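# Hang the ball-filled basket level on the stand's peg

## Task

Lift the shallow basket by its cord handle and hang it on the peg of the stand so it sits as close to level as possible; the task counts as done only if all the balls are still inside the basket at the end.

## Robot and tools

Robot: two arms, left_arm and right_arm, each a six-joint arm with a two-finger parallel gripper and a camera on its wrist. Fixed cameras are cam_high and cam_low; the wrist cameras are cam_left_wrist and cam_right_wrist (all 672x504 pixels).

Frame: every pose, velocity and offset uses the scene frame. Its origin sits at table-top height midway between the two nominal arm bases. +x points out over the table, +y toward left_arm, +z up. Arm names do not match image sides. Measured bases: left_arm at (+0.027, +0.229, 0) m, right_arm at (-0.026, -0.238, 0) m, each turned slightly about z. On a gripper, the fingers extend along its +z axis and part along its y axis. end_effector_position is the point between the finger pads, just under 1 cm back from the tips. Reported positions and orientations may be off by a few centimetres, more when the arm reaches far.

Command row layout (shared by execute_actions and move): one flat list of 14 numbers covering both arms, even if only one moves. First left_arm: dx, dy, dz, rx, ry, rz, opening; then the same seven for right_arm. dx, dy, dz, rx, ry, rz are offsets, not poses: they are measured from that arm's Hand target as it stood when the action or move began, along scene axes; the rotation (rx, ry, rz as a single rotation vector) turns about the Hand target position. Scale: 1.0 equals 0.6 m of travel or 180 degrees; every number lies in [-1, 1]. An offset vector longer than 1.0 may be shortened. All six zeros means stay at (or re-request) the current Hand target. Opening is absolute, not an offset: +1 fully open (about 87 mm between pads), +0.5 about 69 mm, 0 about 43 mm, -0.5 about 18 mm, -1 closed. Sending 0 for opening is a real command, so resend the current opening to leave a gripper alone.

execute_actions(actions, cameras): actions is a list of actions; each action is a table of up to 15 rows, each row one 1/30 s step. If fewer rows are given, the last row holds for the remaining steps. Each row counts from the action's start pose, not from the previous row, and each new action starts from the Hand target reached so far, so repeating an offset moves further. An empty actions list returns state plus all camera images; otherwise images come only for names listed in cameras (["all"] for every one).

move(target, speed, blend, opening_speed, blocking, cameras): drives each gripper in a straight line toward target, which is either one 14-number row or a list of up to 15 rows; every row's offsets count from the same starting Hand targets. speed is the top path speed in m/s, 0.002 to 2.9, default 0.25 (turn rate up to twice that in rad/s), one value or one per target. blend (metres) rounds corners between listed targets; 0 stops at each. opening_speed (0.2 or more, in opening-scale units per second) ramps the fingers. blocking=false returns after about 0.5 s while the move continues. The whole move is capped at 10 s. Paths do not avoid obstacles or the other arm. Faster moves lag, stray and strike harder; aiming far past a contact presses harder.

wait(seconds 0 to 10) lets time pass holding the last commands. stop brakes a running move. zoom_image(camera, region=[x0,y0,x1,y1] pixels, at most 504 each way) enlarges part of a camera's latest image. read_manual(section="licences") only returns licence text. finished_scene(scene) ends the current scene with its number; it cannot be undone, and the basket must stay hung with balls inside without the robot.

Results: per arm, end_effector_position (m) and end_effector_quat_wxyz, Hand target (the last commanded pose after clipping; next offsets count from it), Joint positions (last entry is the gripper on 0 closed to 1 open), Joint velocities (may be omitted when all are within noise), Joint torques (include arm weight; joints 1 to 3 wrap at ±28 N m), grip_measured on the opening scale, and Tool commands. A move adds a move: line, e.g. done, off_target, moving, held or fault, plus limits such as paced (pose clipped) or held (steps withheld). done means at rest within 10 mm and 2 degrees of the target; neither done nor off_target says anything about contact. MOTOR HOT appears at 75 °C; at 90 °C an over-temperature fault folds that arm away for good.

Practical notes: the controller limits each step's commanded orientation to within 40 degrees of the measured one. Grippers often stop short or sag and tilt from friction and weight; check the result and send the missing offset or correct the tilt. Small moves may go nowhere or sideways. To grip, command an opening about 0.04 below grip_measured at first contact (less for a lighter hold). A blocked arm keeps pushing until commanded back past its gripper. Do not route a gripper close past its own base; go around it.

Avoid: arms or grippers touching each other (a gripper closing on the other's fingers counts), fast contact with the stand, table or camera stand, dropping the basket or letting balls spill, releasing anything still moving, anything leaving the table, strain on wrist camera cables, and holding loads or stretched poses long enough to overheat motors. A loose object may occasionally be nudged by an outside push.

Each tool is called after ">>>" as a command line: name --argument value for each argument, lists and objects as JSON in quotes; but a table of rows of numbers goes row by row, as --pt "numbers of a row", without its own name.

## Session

Task done with level accepted. Now scene 3.

>>> execute_actions --actions '[]'

>>> zoom_image --camera "cam_high" --region '[200, 150, 500, 370]'

>>> zoom_image --camera "cam_low" --region '[290, 150, 480, 310]'

Scene clock: 0.00 s.
left_arm: end_effector_position=(+0.3318, +0.0603, +0.2361) grip_measured=+1.000 end_effector_quat_wxyz=(+0.542, +0.257, +0.748, -0.285) | right_arm: end_effector_position=(+0.3008, -0.1468, +0.1264) grip_measured=+0.962 end_effector_quat_wxyz=(+0.577, -0.099, +0.773, +0.246)
Joint positions: left_arm=[-0.274 1.023 0.794 -0.071 0.554 0.008 1] | right_arm=[0.02 1.115 0.337 0.529 -0.52 0.15 0.981]
Joint velocities: within noise
Joint torques (N m): no reading
Heat: left arm: 31 °C; right arm: 32 °C.
Hand target: left_arm +0.3321, +0.0602, +0.2408; +0.546, +0.258, +0.745, -0.284 | right_arm +0.3011, -0.1466, +0.1278; +0.577, -0.100, +0.773, +0.246
Tool commands: left_gripper/opening=+1.0 right_gripper/opening=+1.0
camera_calibration:
cam_left_wrist: T_world_to_cam=[[-0.675853, -0.720205, 0.156613, 0.228159], [-0.708928, 0.577109, -0.405422, 0.315666], [0.201604, -0.385033, -0.900614, 0.312536], [0, 0, 0, 1]] pos_world=[0.314978, 0.102485, 0.373719]
cam_right_wrist: T_world_to_cam=[[0.435298, -0.859405, -0.268213, -0.224504], [-0.852496, -0.297699, -0.429681, 0.287682], [0.289423, 0.41569, -0.862228, 0.226302], [0, 0, 0, 1]] pos_world=[0.277477, -0.201369, 0.258521]

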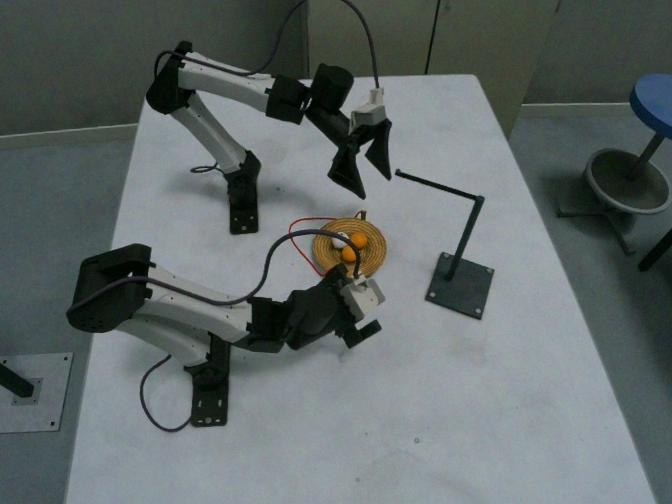

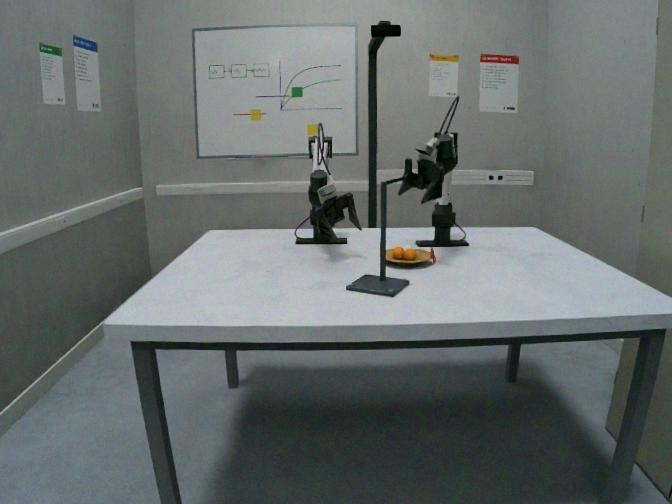

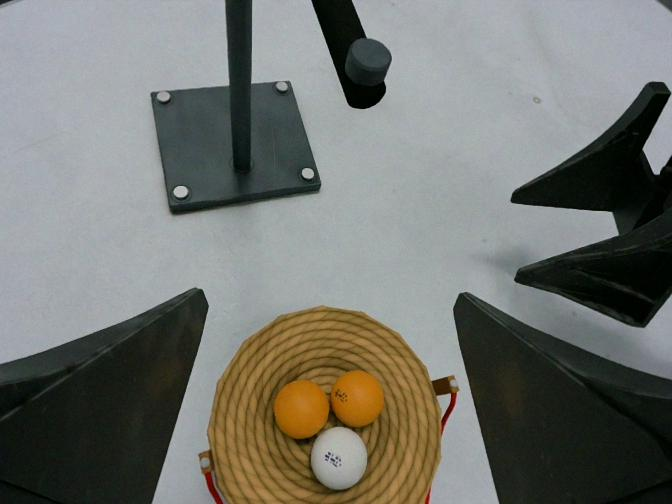

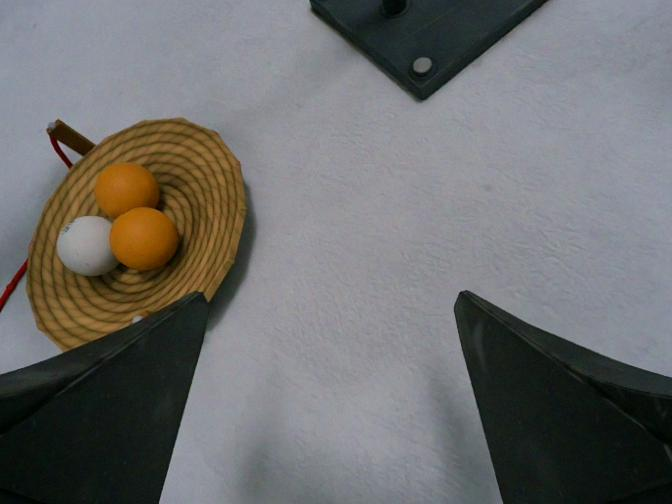

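Scaled by 1.680 from the camera's 672x504 image, which has a finer 960x720 frame.

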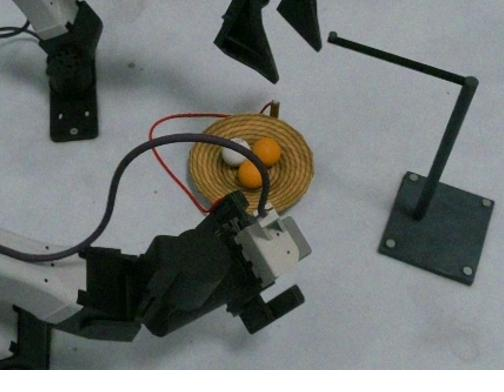

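Scaled by 2.653 from the camera's 672x504 image, which has a finer 960x720 frame.

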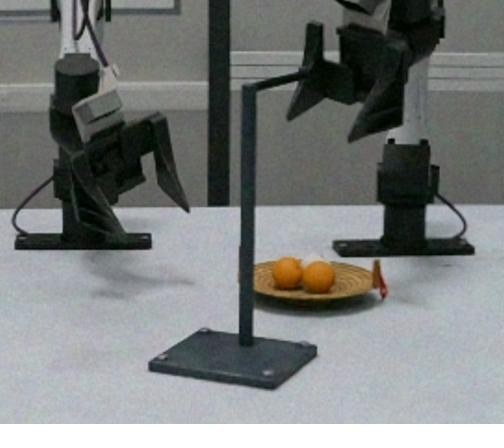

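>>> move --pt "-0.1 0.08 0.02 0.03 0.01 -0.002 0.0 -0.1 -0.13 0.06 0.08 0.03 -0.016 -0.9" --pt "-0.178 0.030 0.065 0.144 0.047 -0.011 0.0 -0.085 -0.355 0.203 0.394 0.133 -0.08 -0.9" --speed 0.15 --blend '[0.03,0]' --opening_speed 1.0 --cameras '["all"]'

Scene clock: 68.03 s.
left_arm: end_effector_position=(+0.2250, +0.0785, +0.2736) grip_measured=+0.000 end_effector_quat_wxyz=(+0.411, +0.368, +0.822, -0.139) | right_arm: end_effector_position=(+0.2515, -0.3593, +0.2564) grip_measured=-0.899 end_effector_quat_wxyz=(+0.397, +0.387, +0.596, +0.581)
Joint positions: left_arm=[-0.638 0.948 1.267 -0.996 0.112 0.184 0.5] | right_arm=[-1.022 1.342 0.664 0.612 -1.441 1.481 0.05]
Joint torques (N m): left_arm=[-0.38 0.05 8.46 1.93 -0.07 0] | right_arm=[-1.05 -2.81 4.89 1.96 -0.03 0.07]
Heat: left arm: 41 °C; right arm: 38 °C.
Hand target: left_arm +0.2253, +0.0782, +0.2798; +0.414, +0.365, +0.823, -0.137 | right_arm +0.2501, -0.3596, +0.2495; +0.390, +0.391, +0.590, +0.590
Off the commanded pose: left_arm 0.006 m, 0 deg | right_arm 0.007 m, 2 deg.
move: done
camera_calibration:
cam_left_wrist: T_world_to_cam=[[-0.702766, -0.707534, -0.0742704, 0.2315], [-0.708938, 0.705201, -0.00991452, 0.126408], [0.0593904, 0.0456855, -0.997189, 0.399318], [0, 0, 0, 1]] pos_world=[0.22859, 0.0564084, 0.416643]
cam_right_wrist: T_world_to_cam=[[-0.000468201, -0.0226874, -0.999742, 0.246948], [-0.958166, 0.286148, -0.00604489, 0.365958], [0.286211, 0.957917, -0.0218723, 0.421108], [0, 0, 0, 1]] pos_world=[0.230239, -0.502502, 0.258307]

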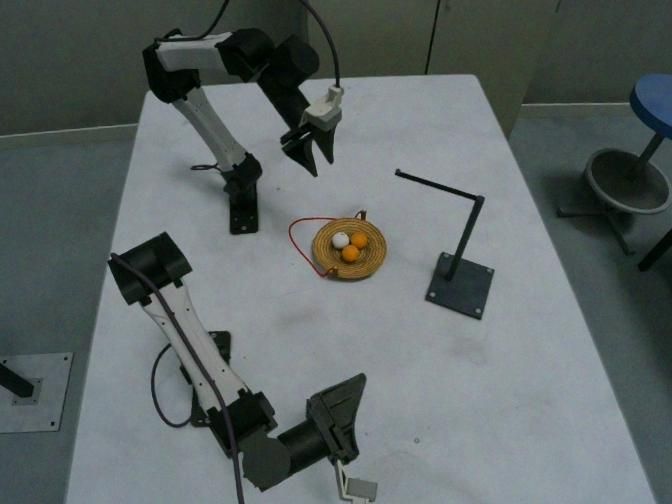

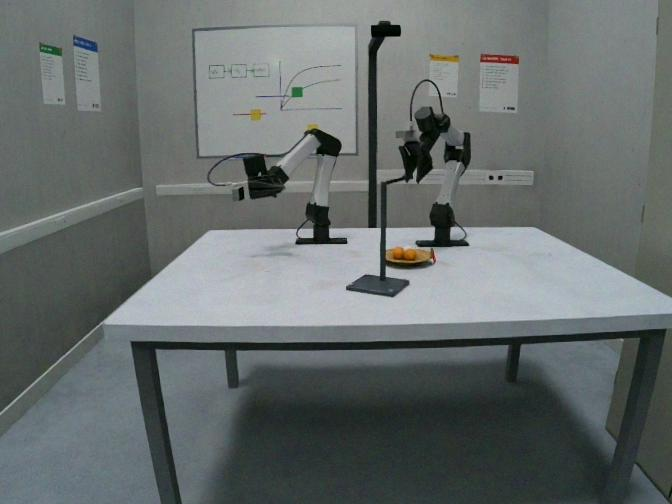

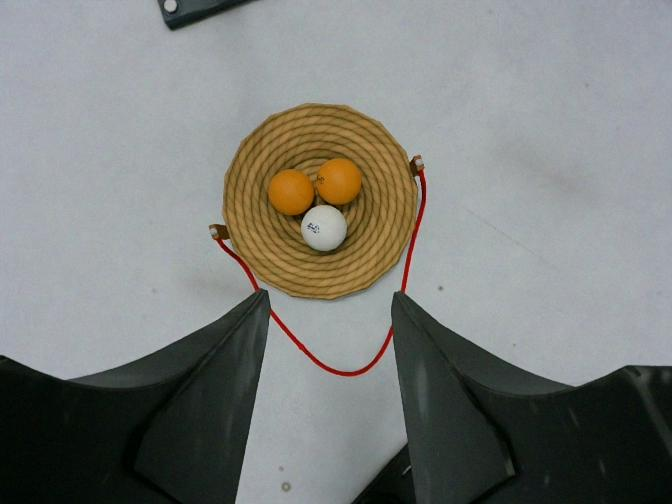

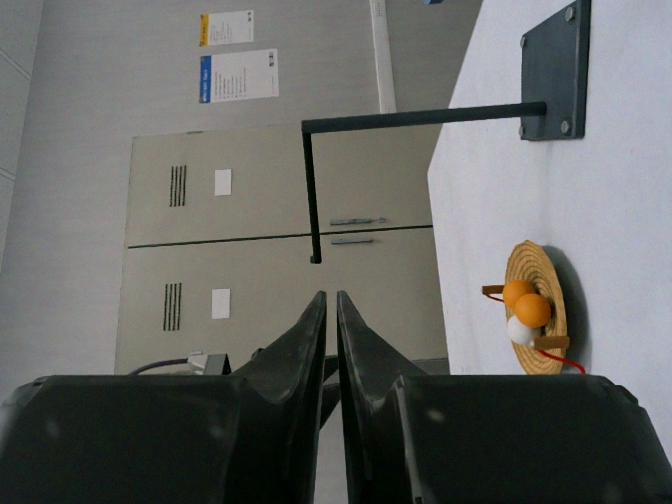

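>>> zoom_image --camera "cam_left_wrist" --region '[200, 140, 440, 390]'

>>> zoom_image --camera "cam_high" --region '[260, 180, 420, 300]'

>>> zoom_image --camera "cam_right_wrist" --region '[460, 220, 630, 400]'

Scaled by 2.016 from the camera's 672x504 image, which has a finer 960x720 frame.

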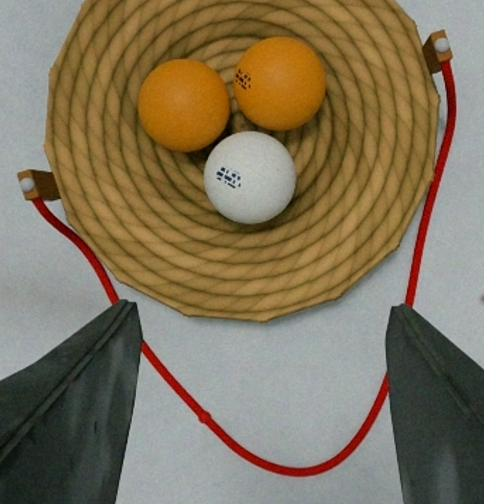

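Scaled by 3.150 from the camera's 672x504 image, which has a finer 960x720 frame.

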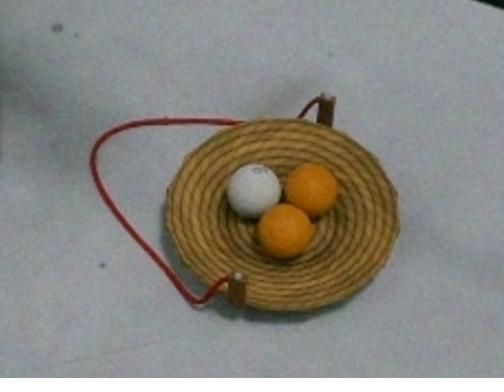

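Scaled by 2.800 from the camera's 672x504 image, which has a finer 960x720 frame.

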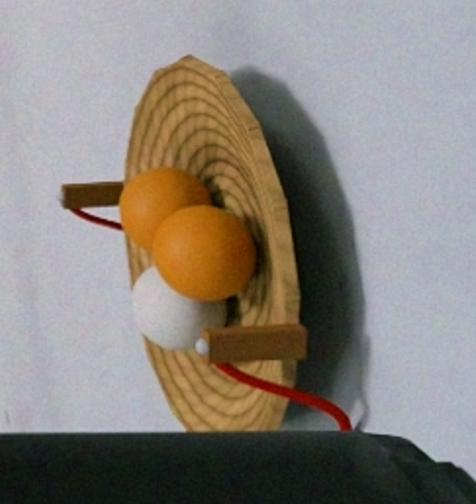

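>>> move --pt "-0.1235 0.0982 -0.2 0.25 0.087 -0.26 0.0 0 0 0 0 0 0 -0.9" --pt "-0.1235 0.0982 -0.366 0.282 0.098 -0.295 0.0 0 0 0 0 0 0 -0.9" --speed 0.2 --blend '[0.03,0]' --cameras '["cam_left_wrist","cam_high"]'

Scene clock: 167.50 s.
left_arm: end_effector_position=(+0.1499, +0.1361, +0.0647) grip_measured=+0.000 end_effector_quat_wxyz=(+0.005, +0.789, +0.614, -0.005) | right_arm: end_effector_position=(+0.2515, -0.3593, +0.2564) grip_measured=-0.899 end_effector_quat_wxyz=(+0.397, +0.387, +0.596, +0.581)
Joint positions: left_arm=[-0.895 1.198 0.78 -1.143 0.011 0.957 0.5] | right_arm=[-1.022 1.342 0.664 0.612 -1.441 1.482 0.05]
Joint torques (N m): left_arm=[-0.03 -1.31 4.78 0.61 -0.03 0.23] | right_arm=[-0.54 -2.95 5.15 1.79 -0.12 0.01]
Heat: left arm: 46 °C; right arm: 38 °C.
Hand target: left_arm +0.1512, +0.1372, +0.0601; +0.000, +0.793, +0.609, +0.000 | right_arm +0.2500, -0.3594, +0.2496; +0.388, +0.392, +0.593, +0.587
Off the commanded pose: left_arm 0.005 m, 1 deg | right_arm 0.007 m, 2 deg.
move: done
camera_calibration:
cam_left_wrist: T_world_to_cam=[[-0.972837, 0.230572, -0.0206304, 0.113291], [0.132826, 0.628963, 0.766005, -0.13557], [0.189595, 0.742457, -0.642504, 0.055608], [0, 0, 0, 1]] pos_world=[0.117678, 0.0178601, 0.141913]
Images, in order (width x height): cam_high 672x504, cam_left_wrist 672x504.

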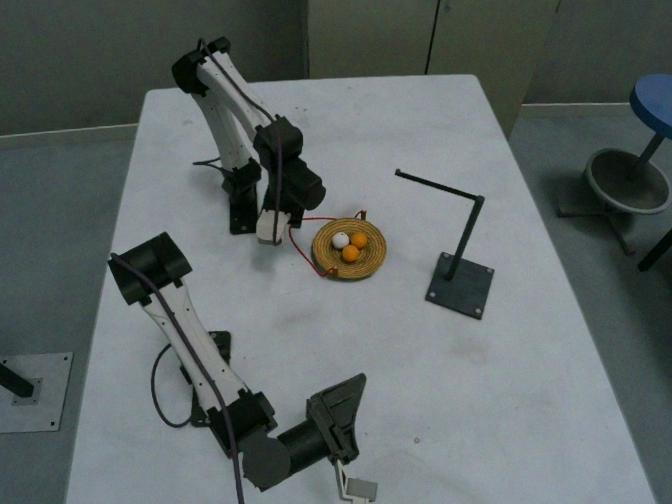

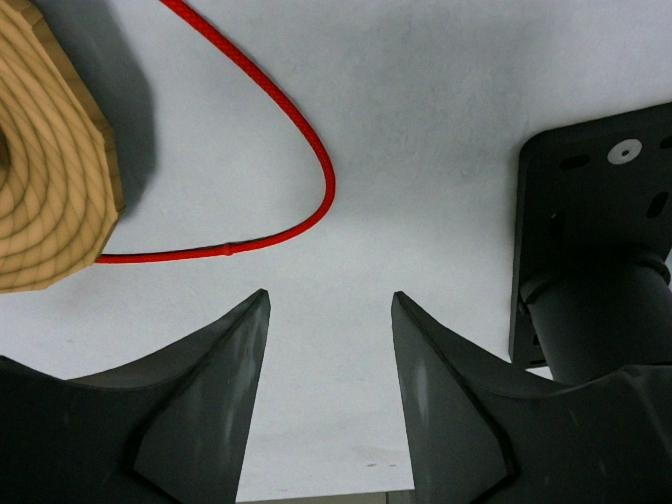

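>>> move --target '[0,-0.0055,-0.0935,0,0,0,0.0,0,0,0,0,0,0,-0.9]' --speed 0.06 --cameras '["cam_left_wrist"]'

Scene clock: 186.83 s.
left_arm: end_effector_position=(+0.1476, +0.1373, +0.0105) grip_measured=+0.000 end_effector_quat_wxyz=(-0.007, +0.792, +0.611, -0.004) | right_arm: end_effector_position=(+0.2515, -0.3593, +0.2564) grip_measured=-0.899 end_effector_quat_wxyz=(+0.397, +0.387, +0.596, +0.581)
Joint positions: left_arm=[-0.905 1.293 0.613 -0.905 0.008 0.957 0.5] | right_arm=[-1.022 1.342 0.664 0.612 -1.441 1.482 0.05]
Joint torques (N m): left_arm=[-0.24 -1.47 4.15 0.89 -0.01 0.1] | right_arm=[-0.84 -3.18 4.89 1.72 -0.09 0]
Heat: left arm: 45 °C; right arm: 38 °C.
Hand target: left_arm +0.1512, +0.1338, +0.0041; +0.000, +0.793, +0.609, +0.000 | right_arm +0.2500, -0.3594, +0.2496; +0.388, +0.392, +0.593, +0.587
Off the commanded pose: left_arm 0.008 m, 1 deg | right_arm 0.007 m, 1 deg.
move: done
camera_calibration:
cam_left_wrist: T_world_to_cam=[[-0.970829, 0.239767, -0.00169546, 0.107898], [0.149582, 0.611162, 0.777243, -0.094546], [0.187393, 0.754316, -0.629199, 0.0188486], [0, 0, 0, 1]] pos_world=[0.115361, 0.0176948, 0.0855276]
Images, in order (width x height): cam_left_wrist 672x504.

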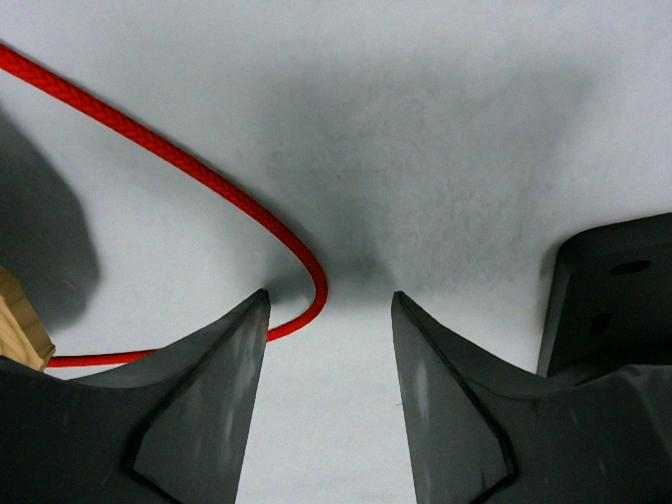

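>>> move --target '[0,0,0,0,0,0,-1,0,0,0,0,0,0,-0.9]' --speed 0.06 --opening_speed 1.5 --cameras '["cam_left_wrist"]'

Scene clock: 192.60 s.
left_arm: end_effector_position=(+0.1536, +0.1315, +0.0098) grip_measured=-0.892 end_effector_quat_wxyz=(+0.009, +0.792, +0.611, -0.001) | right_arm: end_effector_position=(+0.2515, -0.3593, +0.2564) grip_measured=-0.899 end_effector_quat_wxyz=(+0.397, +0.387, +0.596, +0.581)
Joint positions: left_arm=[-0.905 1.293 0.613 -0.872 0.003 0.957 0.054] | right_arm=[-1.022 1.342 0.664 0.612 -1.441 1.482 0.05]
Joint torques (N m): left_arm=[-0.21 -1.43 4.15 0.62 0.04 0.1] | right_arm=[-0.87 -3.34 5.38 1.81 -0.09 -0.05]
Heat: left arm: 45 °C; right arm: 38 °C.
Hand target: left_arm +0.1512, +0.1339, +0.0041; +0.000, +0.793, +0.609, +0.000 | right_arm +0.2500, -0.3594, +0.2496; +0.388, +0.392, +0.593, +0.587
Off the commanded pose: left_arm 0.007 m, 1 deg | right_arm 0.007 m, 1 deg.
move: done
camera_calibration:
cam_left_wrist: T_world_to_cam=[[-0.970422, 0.23935, -0.0314972, 0.115328], [0.130062, 0.628264, 0.767052, -0.0906227], [0.203382, 0.740268, -0.640812, 0.0211671], [0, 0, 0, 1]] pos_world=[0.119398, 0.013662, 0.086709]
Images, in order (width x height): cam_left_wrist 672x504.

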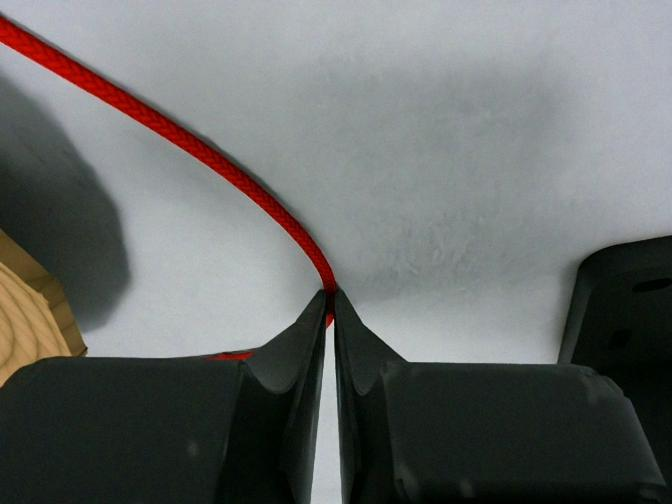

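>>> move --pt "0.0647 -0.0365 0.2098 -0.039 -0.106 -0.022 -1 0 0 0 0 0 0 -0.9" --pt "0.1647 -0.0948 0.3265 -0.0835 -0.2263 -0.0462 -1 0 0 0 0 0 0 -0.9" --pt "0.2357 -0.1365 0.43 -0.0982 -0.2662 -0.0544 -1 0 0 0 0 0 0 -0.9" --speed 0.12 --blend '[0.03,0.03,0]' --cameras '["all"]'

Scene clock: 209.40 s.
left_arm: end_effector_position=(+0.2869, +0.0558, +0.2522) grip_measured=-0.892 end_effector_quat_wxyz=(+0.353, +0.769, +0.483, +0.226) | right_arm: end_effector_position=(+0.2515, -0.3593, +0.2564) grip_measured=-0.899 end_effector_quat_wxyz=(+0.397, +0.387, +0.596, +0.581)
Joint positions: left_arm=[-0.941 1.098 1.132 -0.797 -0.35 1.263 0.054] | right_arm=[-1.022 1.342 0.664 0.612 -1.441 1.482 0.05]
Joint torques (N m): left_arm=[0.81 -1.55 9.02 2.05 -0.08 0.16] | right_arm=[-0.62 -3.22 5.38 1.84 -0.08 -0.01]
Heat: left arm: 45 °C; right arm: 38 °C.
Hand target: left_arm +0.2926, +0.0520, +0.2621; +0.364, +0.763, +0.482, +0.229 | right_arm +0.2500, -0.3594, +0.2496; +0.388, +0.392, +0.593, +0.587
Off the commanded pose: left_arm 0.012 m, 1 deg | right_arm 0.007 m, 1 deg.
move: off_target (left_arm)
camera_calibration:
cam_left_wrist: T_world_to_cam=[[-0.576655, 0.264318, -0.773049, 0.34323], [-0.276592, 0.827182, 0.48915, -0.0706715], [0.768743, 0.49589, -0.40389, -0.00293865], [0, 0, 0, 1]] pos_world=[0.180638, -0.0308064, 0.298716]
cam_right_wrist: T_world_to_cam=[[-0.000372294, -0.0227155, -0.999742, 0.246912], [-0.958167, 0.286145, -0.00614481, 0.365983], [0.286211, 0.957917, -0.0218718, 0.421108], [0, 0, 0, 1]] pos_world=[0.230239, -0.502502, 0.258307]

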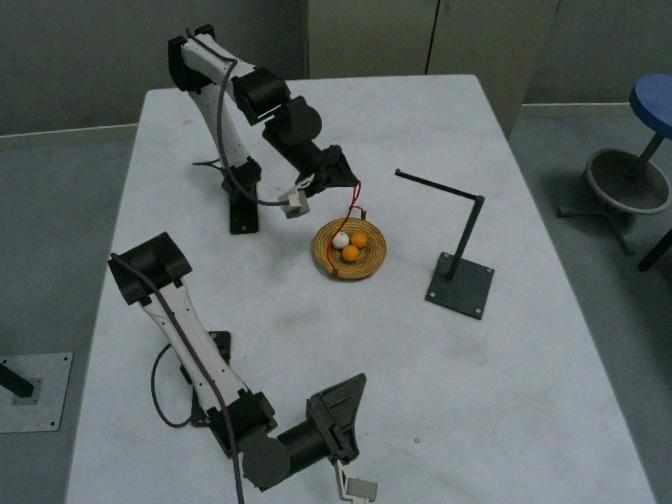

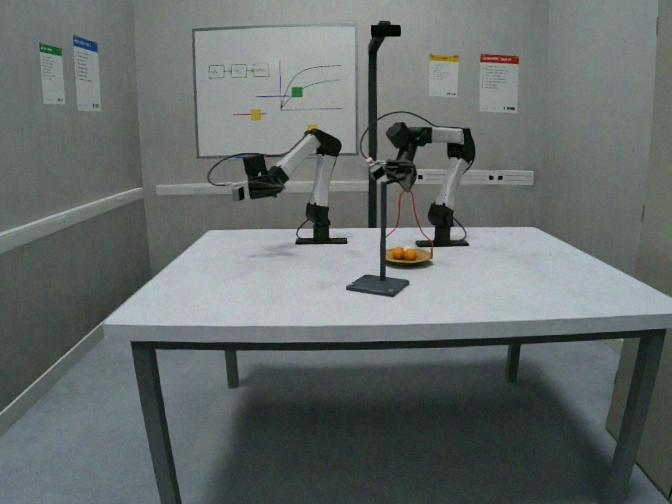

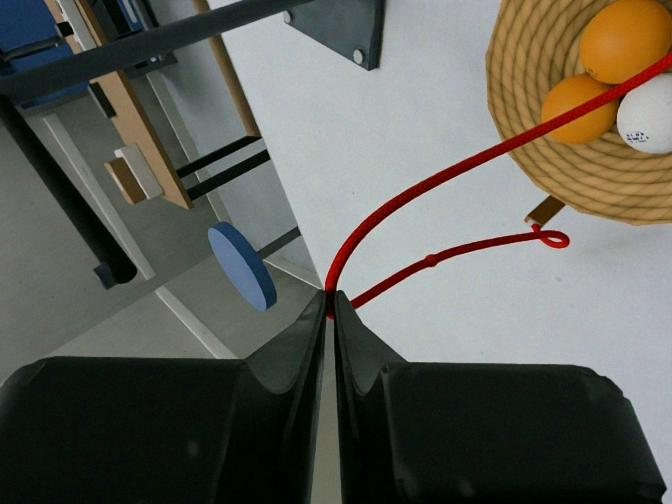

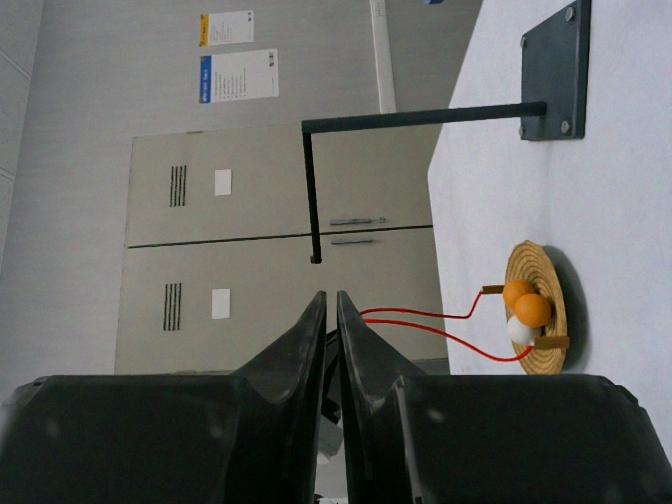

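>>> zoom_image --camera "cam_high" --region '[290, 150, 420, 290]'

>>> zoom_image --camera "cam_low" --region '[340, 160, 470, 290]'

Scaled by 3.600 from the camera's 672x504 image, which has a finer 960x720 frame.

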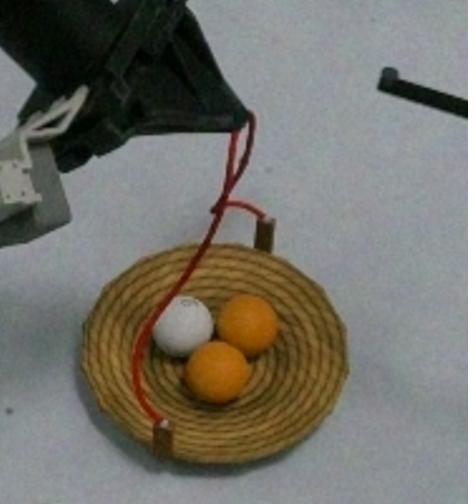

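Scaled by 3.877 from the camera's 672x504 image, which has a finer 960x720 frame.

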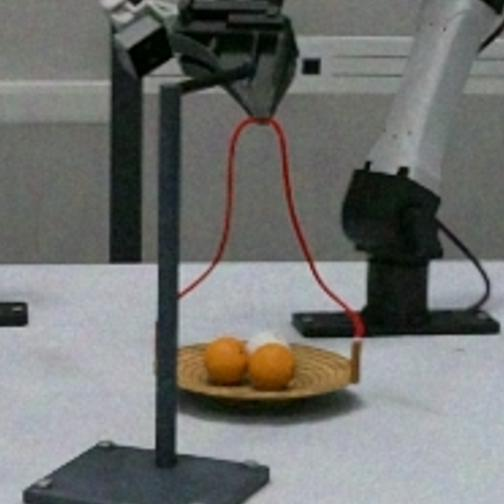

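>>> zoom_image --camera "cam_high" --region '[380, 150, 510, 330]'

>>> zoom_image --camera "cam_right_wrist" --region '[290, 80, 600, 390]'

Scaled by 2.800 from the camera's 672x504 image, which has a finer 960x720 frame.

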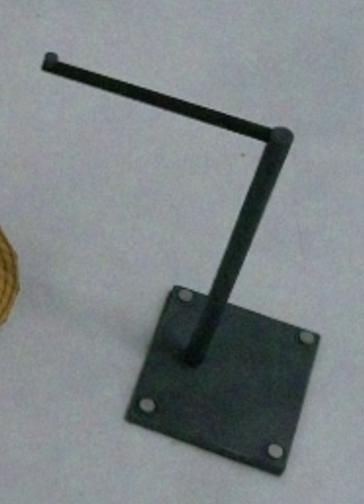

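Scaled by 1.626 from the camera's 672x504 image, which has a finer 960x720 frame.

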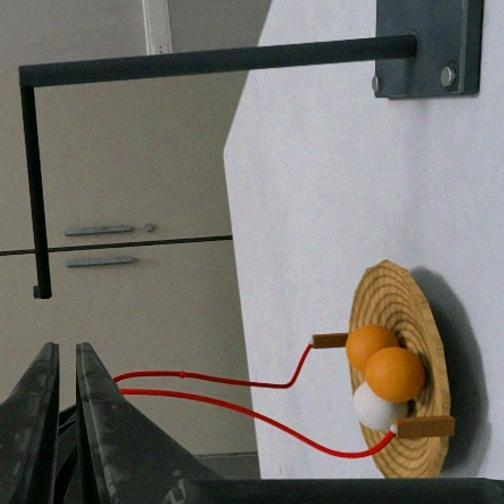

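>>> move --target '[-0.0117,0.0058,0.032,0,0,0,-1,0,0,0,0,0,0,-0.9]' --speed 0.03 --cameras '["all"]'

>>> zoom_image --camera "cam_high" --region '[290, 150, 420, 290]'

>>> zoom_image --camera "cam_right_wrist" --region '[290, 80, 600, 390]'

>>> zoom_image --camera "cam_low" --region '[340, 160, 470, 290]'

Scene clock: 270.47 s.
left_arm: end_effector_position=(+0.2848, +0.0568, +0.2749) grip_measured=-0.892 end_effector_quat_wxyz=(+0.364, +0.765, +0.482, +0.227) | right_arm: end_effector_position=(+0.2515, -0.3593, +0.2564) grip_measured=-0.899 end_effector_quat_wxyz=(+0.397, +0.387, +0.596, +0.581)
Joint positions: left_arm=[-0.945 1.098 1.212 -0.854 -0.35 1.263 0.054] | right_arm=[-1.022 1.342 0.664 0.612 -1.441 1.482 0.05]
Joint torques (N m): left_arm=[-0.24 -1.43 8.98 1.81 -0.2 0.01] | right_arm=[-0.83 -3.08 5.08 1.84 -0.05 0.06]
Heat: left arm: 50 °C; right arm: 39 °C.
Hand target: left_arm +0.2856, +0.0555, +0.2812; +0.364, +0.763, +0.482, +0.229 | right_arm +0.2500, -0.3594, +0.2496; +0.388, +0.392, +0.593, +0.587
Off the commanded pose: left_arm 0.007 m, 0 deg | right_arm 0.007 m, 1 deg.
move: done
camera_calibration:
cam_left_wrist: T_world_to_cam=[[-0.564631, 0.252505, -0.785769, 0.359971], [-0.280438, 0.836713, 0.47039, -0.0775586], [0.776239, 0.485956, -0.401621, 0.0052107], [0, 0, 0, 1]] pos_world=[0.177456, -0.0285326, 0.32143]
cam_right_wrist: T_world_to_cam=[[-0.000372294, -0.0227155, -0.999742, 0.246912], [-0.958167, 0.286145, -0.00614481, 0.365983], [0.286211, 0.957917, -0.0218718, 0.421108], [0, 0, 0, 1]] pos_world=[0.230239, -0.502502, 0.258307]

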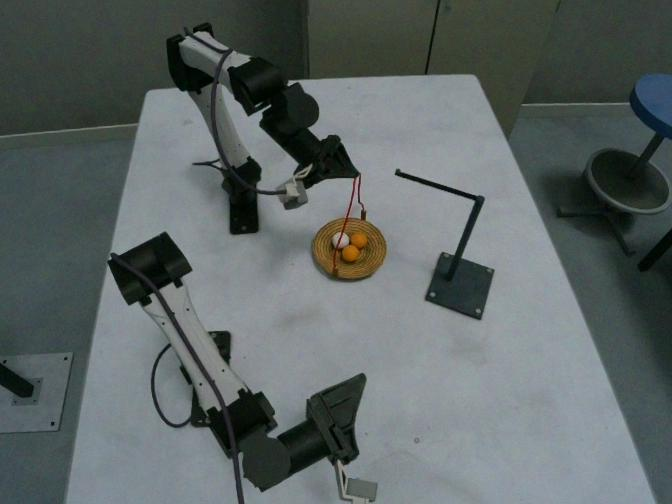

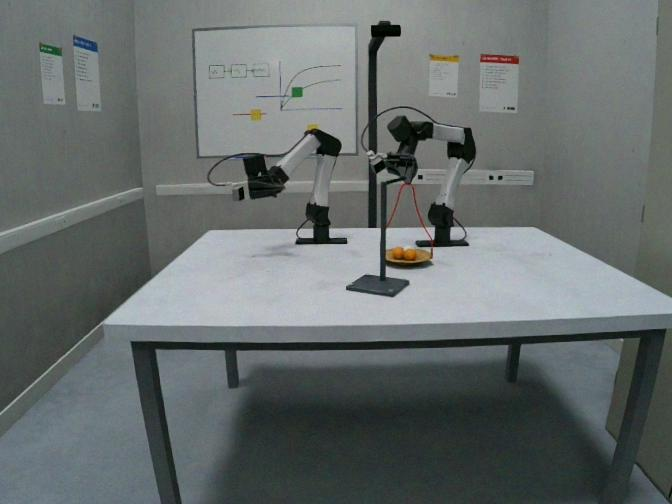

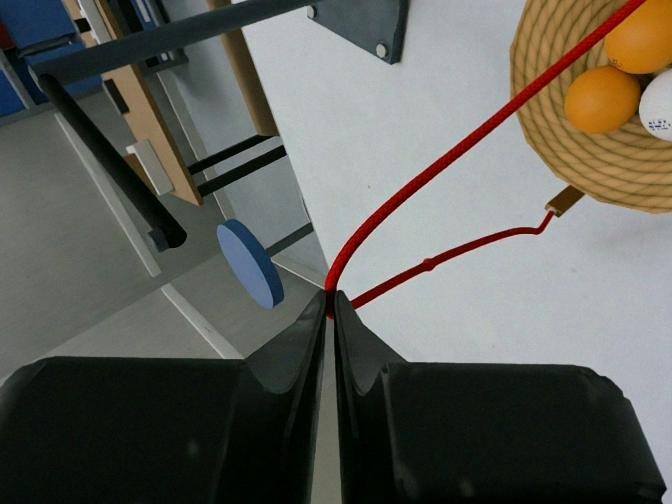

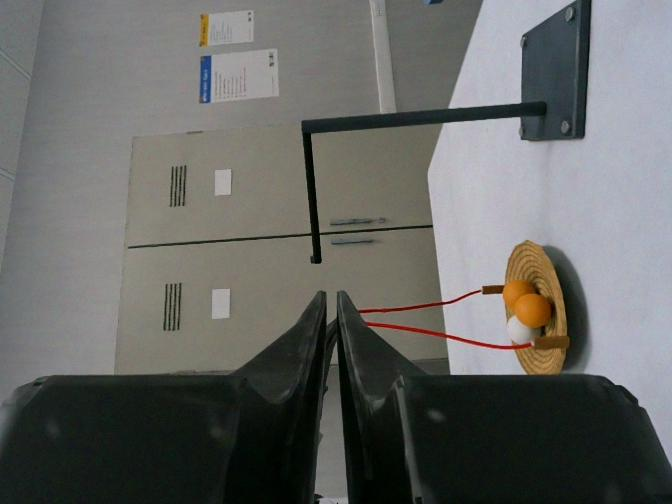

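Scaled by 3.600 from the camera's 672x504 image, which has a finer 960x720 frame.

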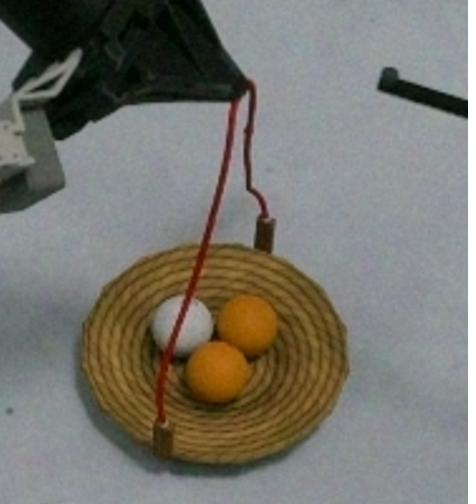

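Scaled by 1.626 from the camera's 672x504 image, which has a finer 960x720 frame.

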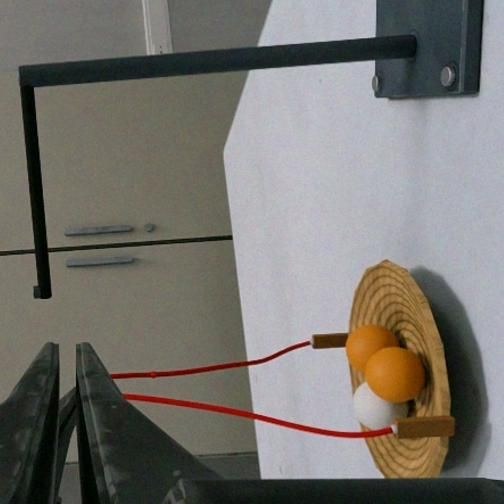

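Scaled by 3.877 from the camera's 672x504 image, which has a finer 960x720 frame.

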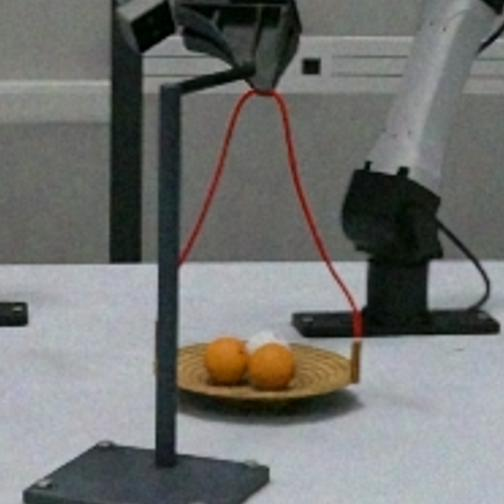

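>>> move --target '[-0.0115,0.0025,0.012,0,0,0,-1,0,0,0,0,0,0,-0.9]' --speed 0.03 --cameras '["all"]'

>>> zoom_image --camera "cam_high" --region '[290, 150, 420, 290]'

>>> zoom_image --camera "cam_right_wrist" --region '[290, 80, 600, 390]'

>>> zoom_image --camera "cam_low" --region '[340, 160, 470, 290]'

Scene clock: 284.03 s.
left_arm: end_effector_position=(+0.2781, +0.0574, +0.2785) grip_measured=-0.892 end_effector_quat_wxyz=(+0.357, +0.770, +0.479, +0.225) | right_arm: end_effector_position=(+0.2515, -0.3593, +0.2564) grip_measured=-0.899 end_effector_quat_wxyz=(+0.397, +0.387, +0.596, +0.581)
Joint positions: left_arm=[-0.968 1.098 1.239 -0.9 -0.361 1.251 0.054] | right_arm=[-1.022 1.342 0.664 0.612 -1.441 1.482 0.05]
Joint torques (N m): left_arm=[-0.34 -1.96 9.07 1.8 -0.28 -0.05] | right_arm=[-0.62 -3.33 5.2 1.83 -0.07 0.01]
Heat: left arm: 53 °C; right arm: 39 °C.
Hand target: left_arm +0.2787, +0.0570, +0.2885; +0.364, +0.763, +0.482, +0.229 | right_arm +0.2500, -0.3594, +0.2496; +0.388, +0.392, +0.593, +0.587
Off the commanded pose: left_arm 0.010 m, 1 deg | right_arm 0.007 m, 1 deg.
move: done
camera_calibration:
cam_left_wrist: T_world_to_cam=[[-0.570451, 0.266096, -0.777032, 0.357247], [-0.269904, 0.832788, 0.483338, -0.0877345], [0.775717, 0.485445, -0.403244, 0.0122069], [0, 0, 0, 1]] pos_world=[0.170643, -0.0279236, 0.32492]
cam_right_wrist: T_world_to_cam=[[-0.000372294, -0.0227155, -0.999742, 0.246912], [-0.958167, 0.286145, -0.00614481, 0.365983], [0.286211, 0.957917, -0.0218718, 0.421108], [0, 0, 0, 1]] pos_world=[0.230239, -0.502502, 0.258307]

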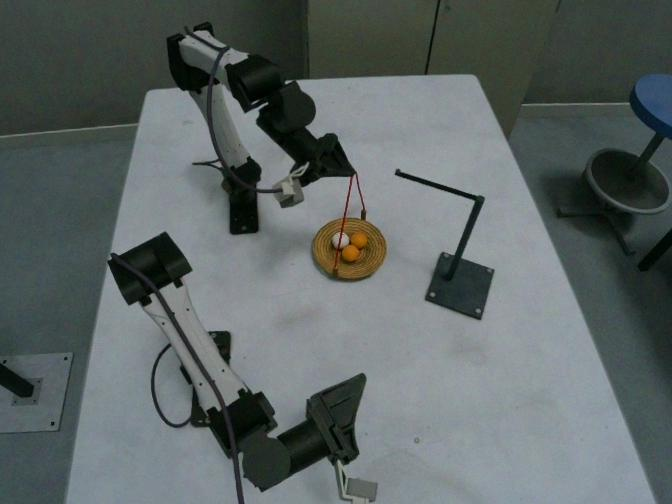

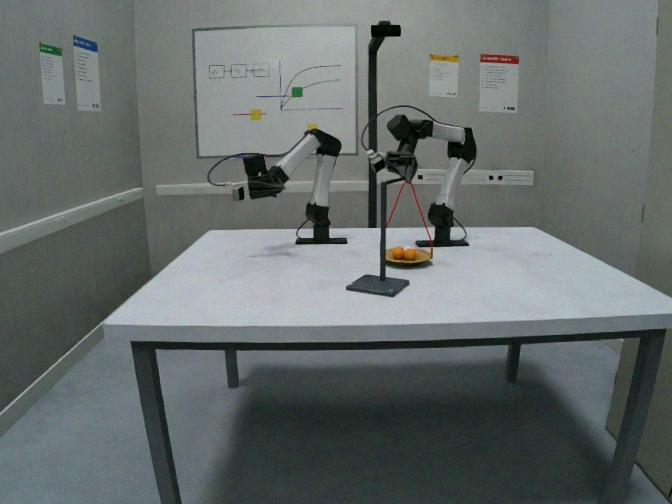

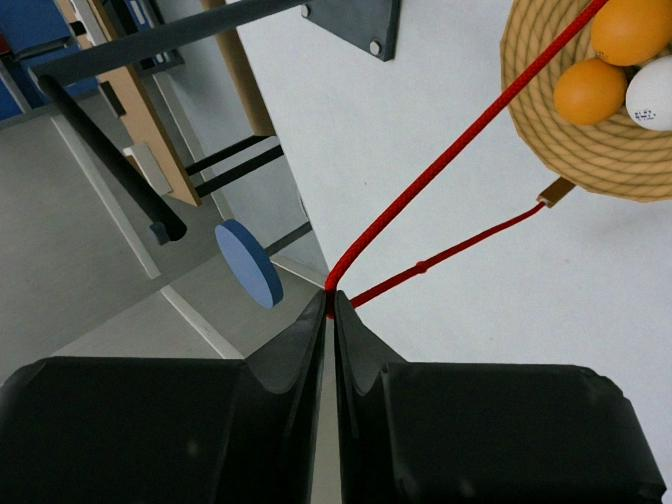

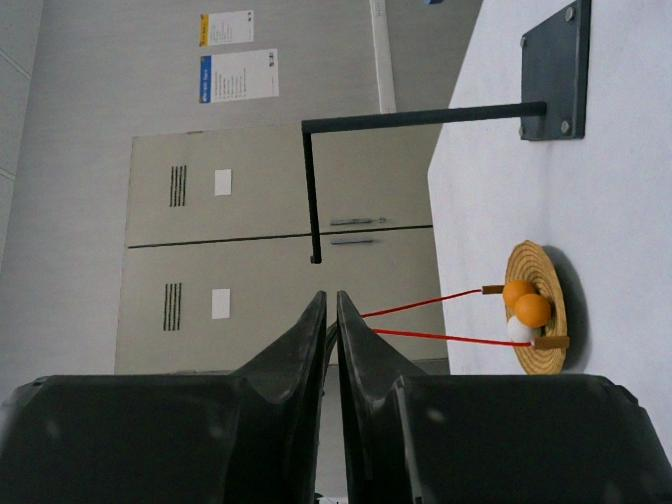

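Scaled by 3.600 from the camera's 672x504 image, which has a finer 960x720 frame.

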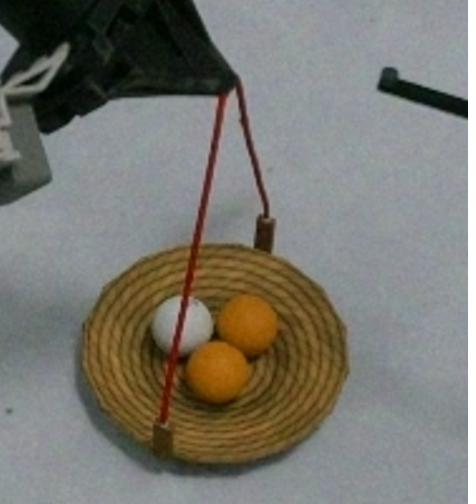

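Scaled by 1.626 from the camera's 672x504 image, which has a finer 960x720 frame.

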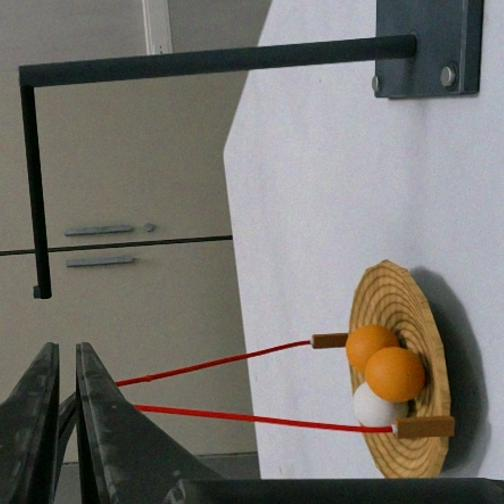

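Scaled by 3.877 from the camera's 672x504 image, which has a finer 960x720 frame.

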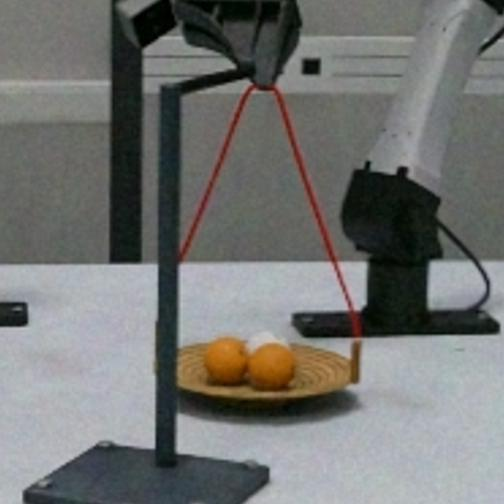

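>>> move --target '[0.0,-0.002,0.018,0,0,0,-1,0,0,0,0,0,0,-0.9]' --speed 0.025 --cameras '["cam_low","cam_high","cam_right_wrist"]'

>>> zoom_image --camera "cam_low" --region '[340, 160, 470, 290]'

>>> zoom_image --camera "cam_high" --region '[290, 150, 420, 290]'

>>> zoom_image --camera "cam_right_wrist" --region '[290, 80, 600, 390]'

Scene clock: 296.57 s.
left_arm: end_effector_position=(+0.2753, +0.0590, +0.2854) grip_measured=-0.892 end_effector_quat_wxyz=(+0.349, +0.773, +0.481, +0.222) | right_arm: end_effector_position=(+0.2515, -0.3593, +0.2564) grip_measured=-0.899 end_effector_quat_wxyz=(+0.397, +0.387, +0.596, +0.581)
Joint positions: left_arm=[-0.972 1.114 1.29 -0.956 -0.361 1.244 0.054] | right_arm=[-1.022 1.342 0.664 0.612 -1.441 1.482 0.05]
Joint torques (N m): left_arm=[-0.36 -1.62 9.42 1.97 -0.3 -0.01] | right_arm=[-1.01 -3 5.23 1.78 -0.03 0]
Heat: left arm: 52 °C; right arm: 39 °C.
Hand target: left_arm +0.2787, +0.0557, +0.2993; +0.364, +0.763, +0.482, +0.229 | right_arm +0.2500, -0.3594, +0.2496; +0.388, +0.392, +0.593, +0.587
Off the commanded pose: left_arm 0.015 m, 2 deg | right_arm 0.007 m, 1 deg.
move: off_target (left_arm)
camera_calibration:
cam_right_wrist: T_world_to_cam=[[-0.000372294, -0.0227155, -0.999742, 0.246912], [-0.958167, 0.286145, -0.00614481, 0.365983], [0.286211, 0.957917, -0.0218718, 0.421108], [0, 0, 0, 1]] pos_world=[0.230239, -0.502502, 0.258307]
Images, in order (width x height): cam_high 672x504, cam_low 672x504, cam_right_wrist 672x504.

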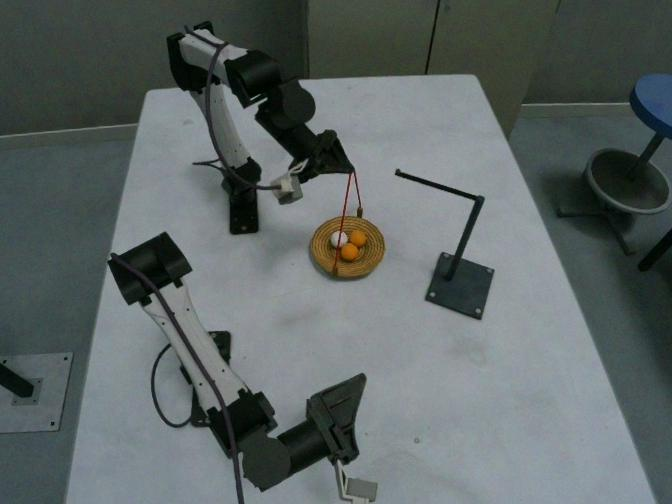

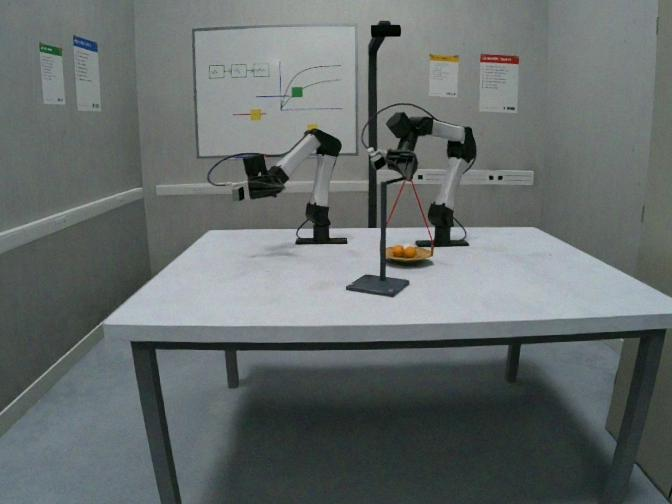

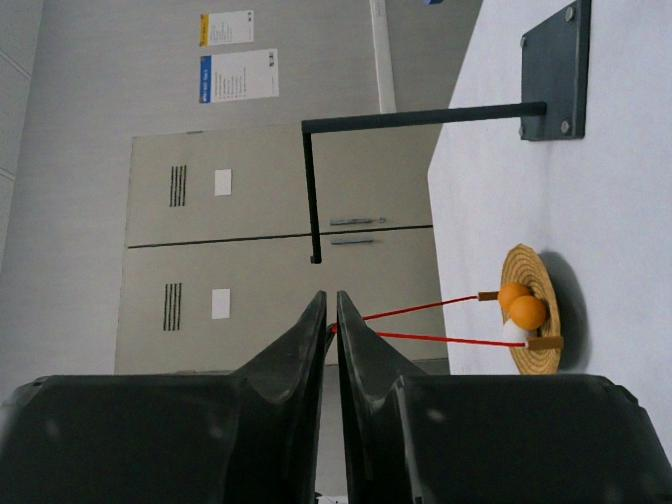

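Scaled by 3.877 from the camera's 672x504 image, which has a finer 960x720 frame.

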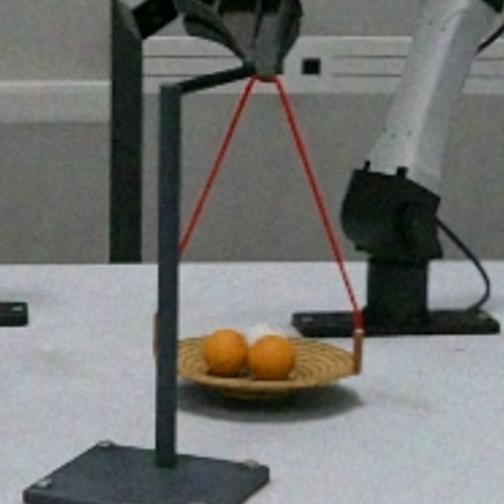

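Scaled by 3.600 from the camera's 672x504 image, which has a finer 960x720 frame.

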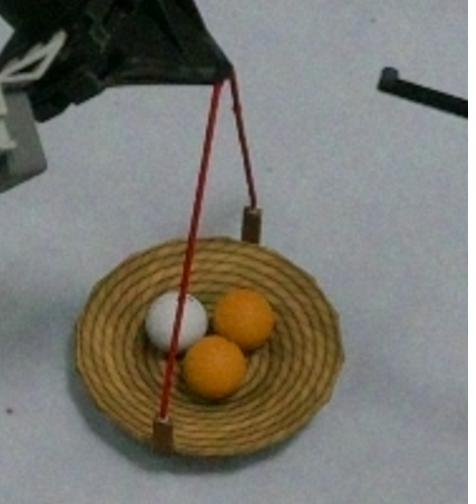

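Scaled by 1.626 from the camera's 672x504 image, which has a finer 960x720 frame.

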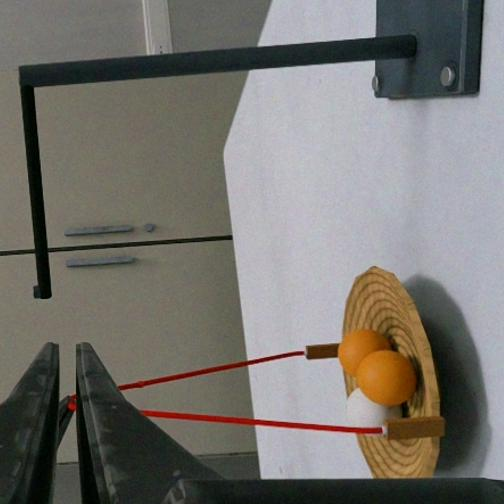

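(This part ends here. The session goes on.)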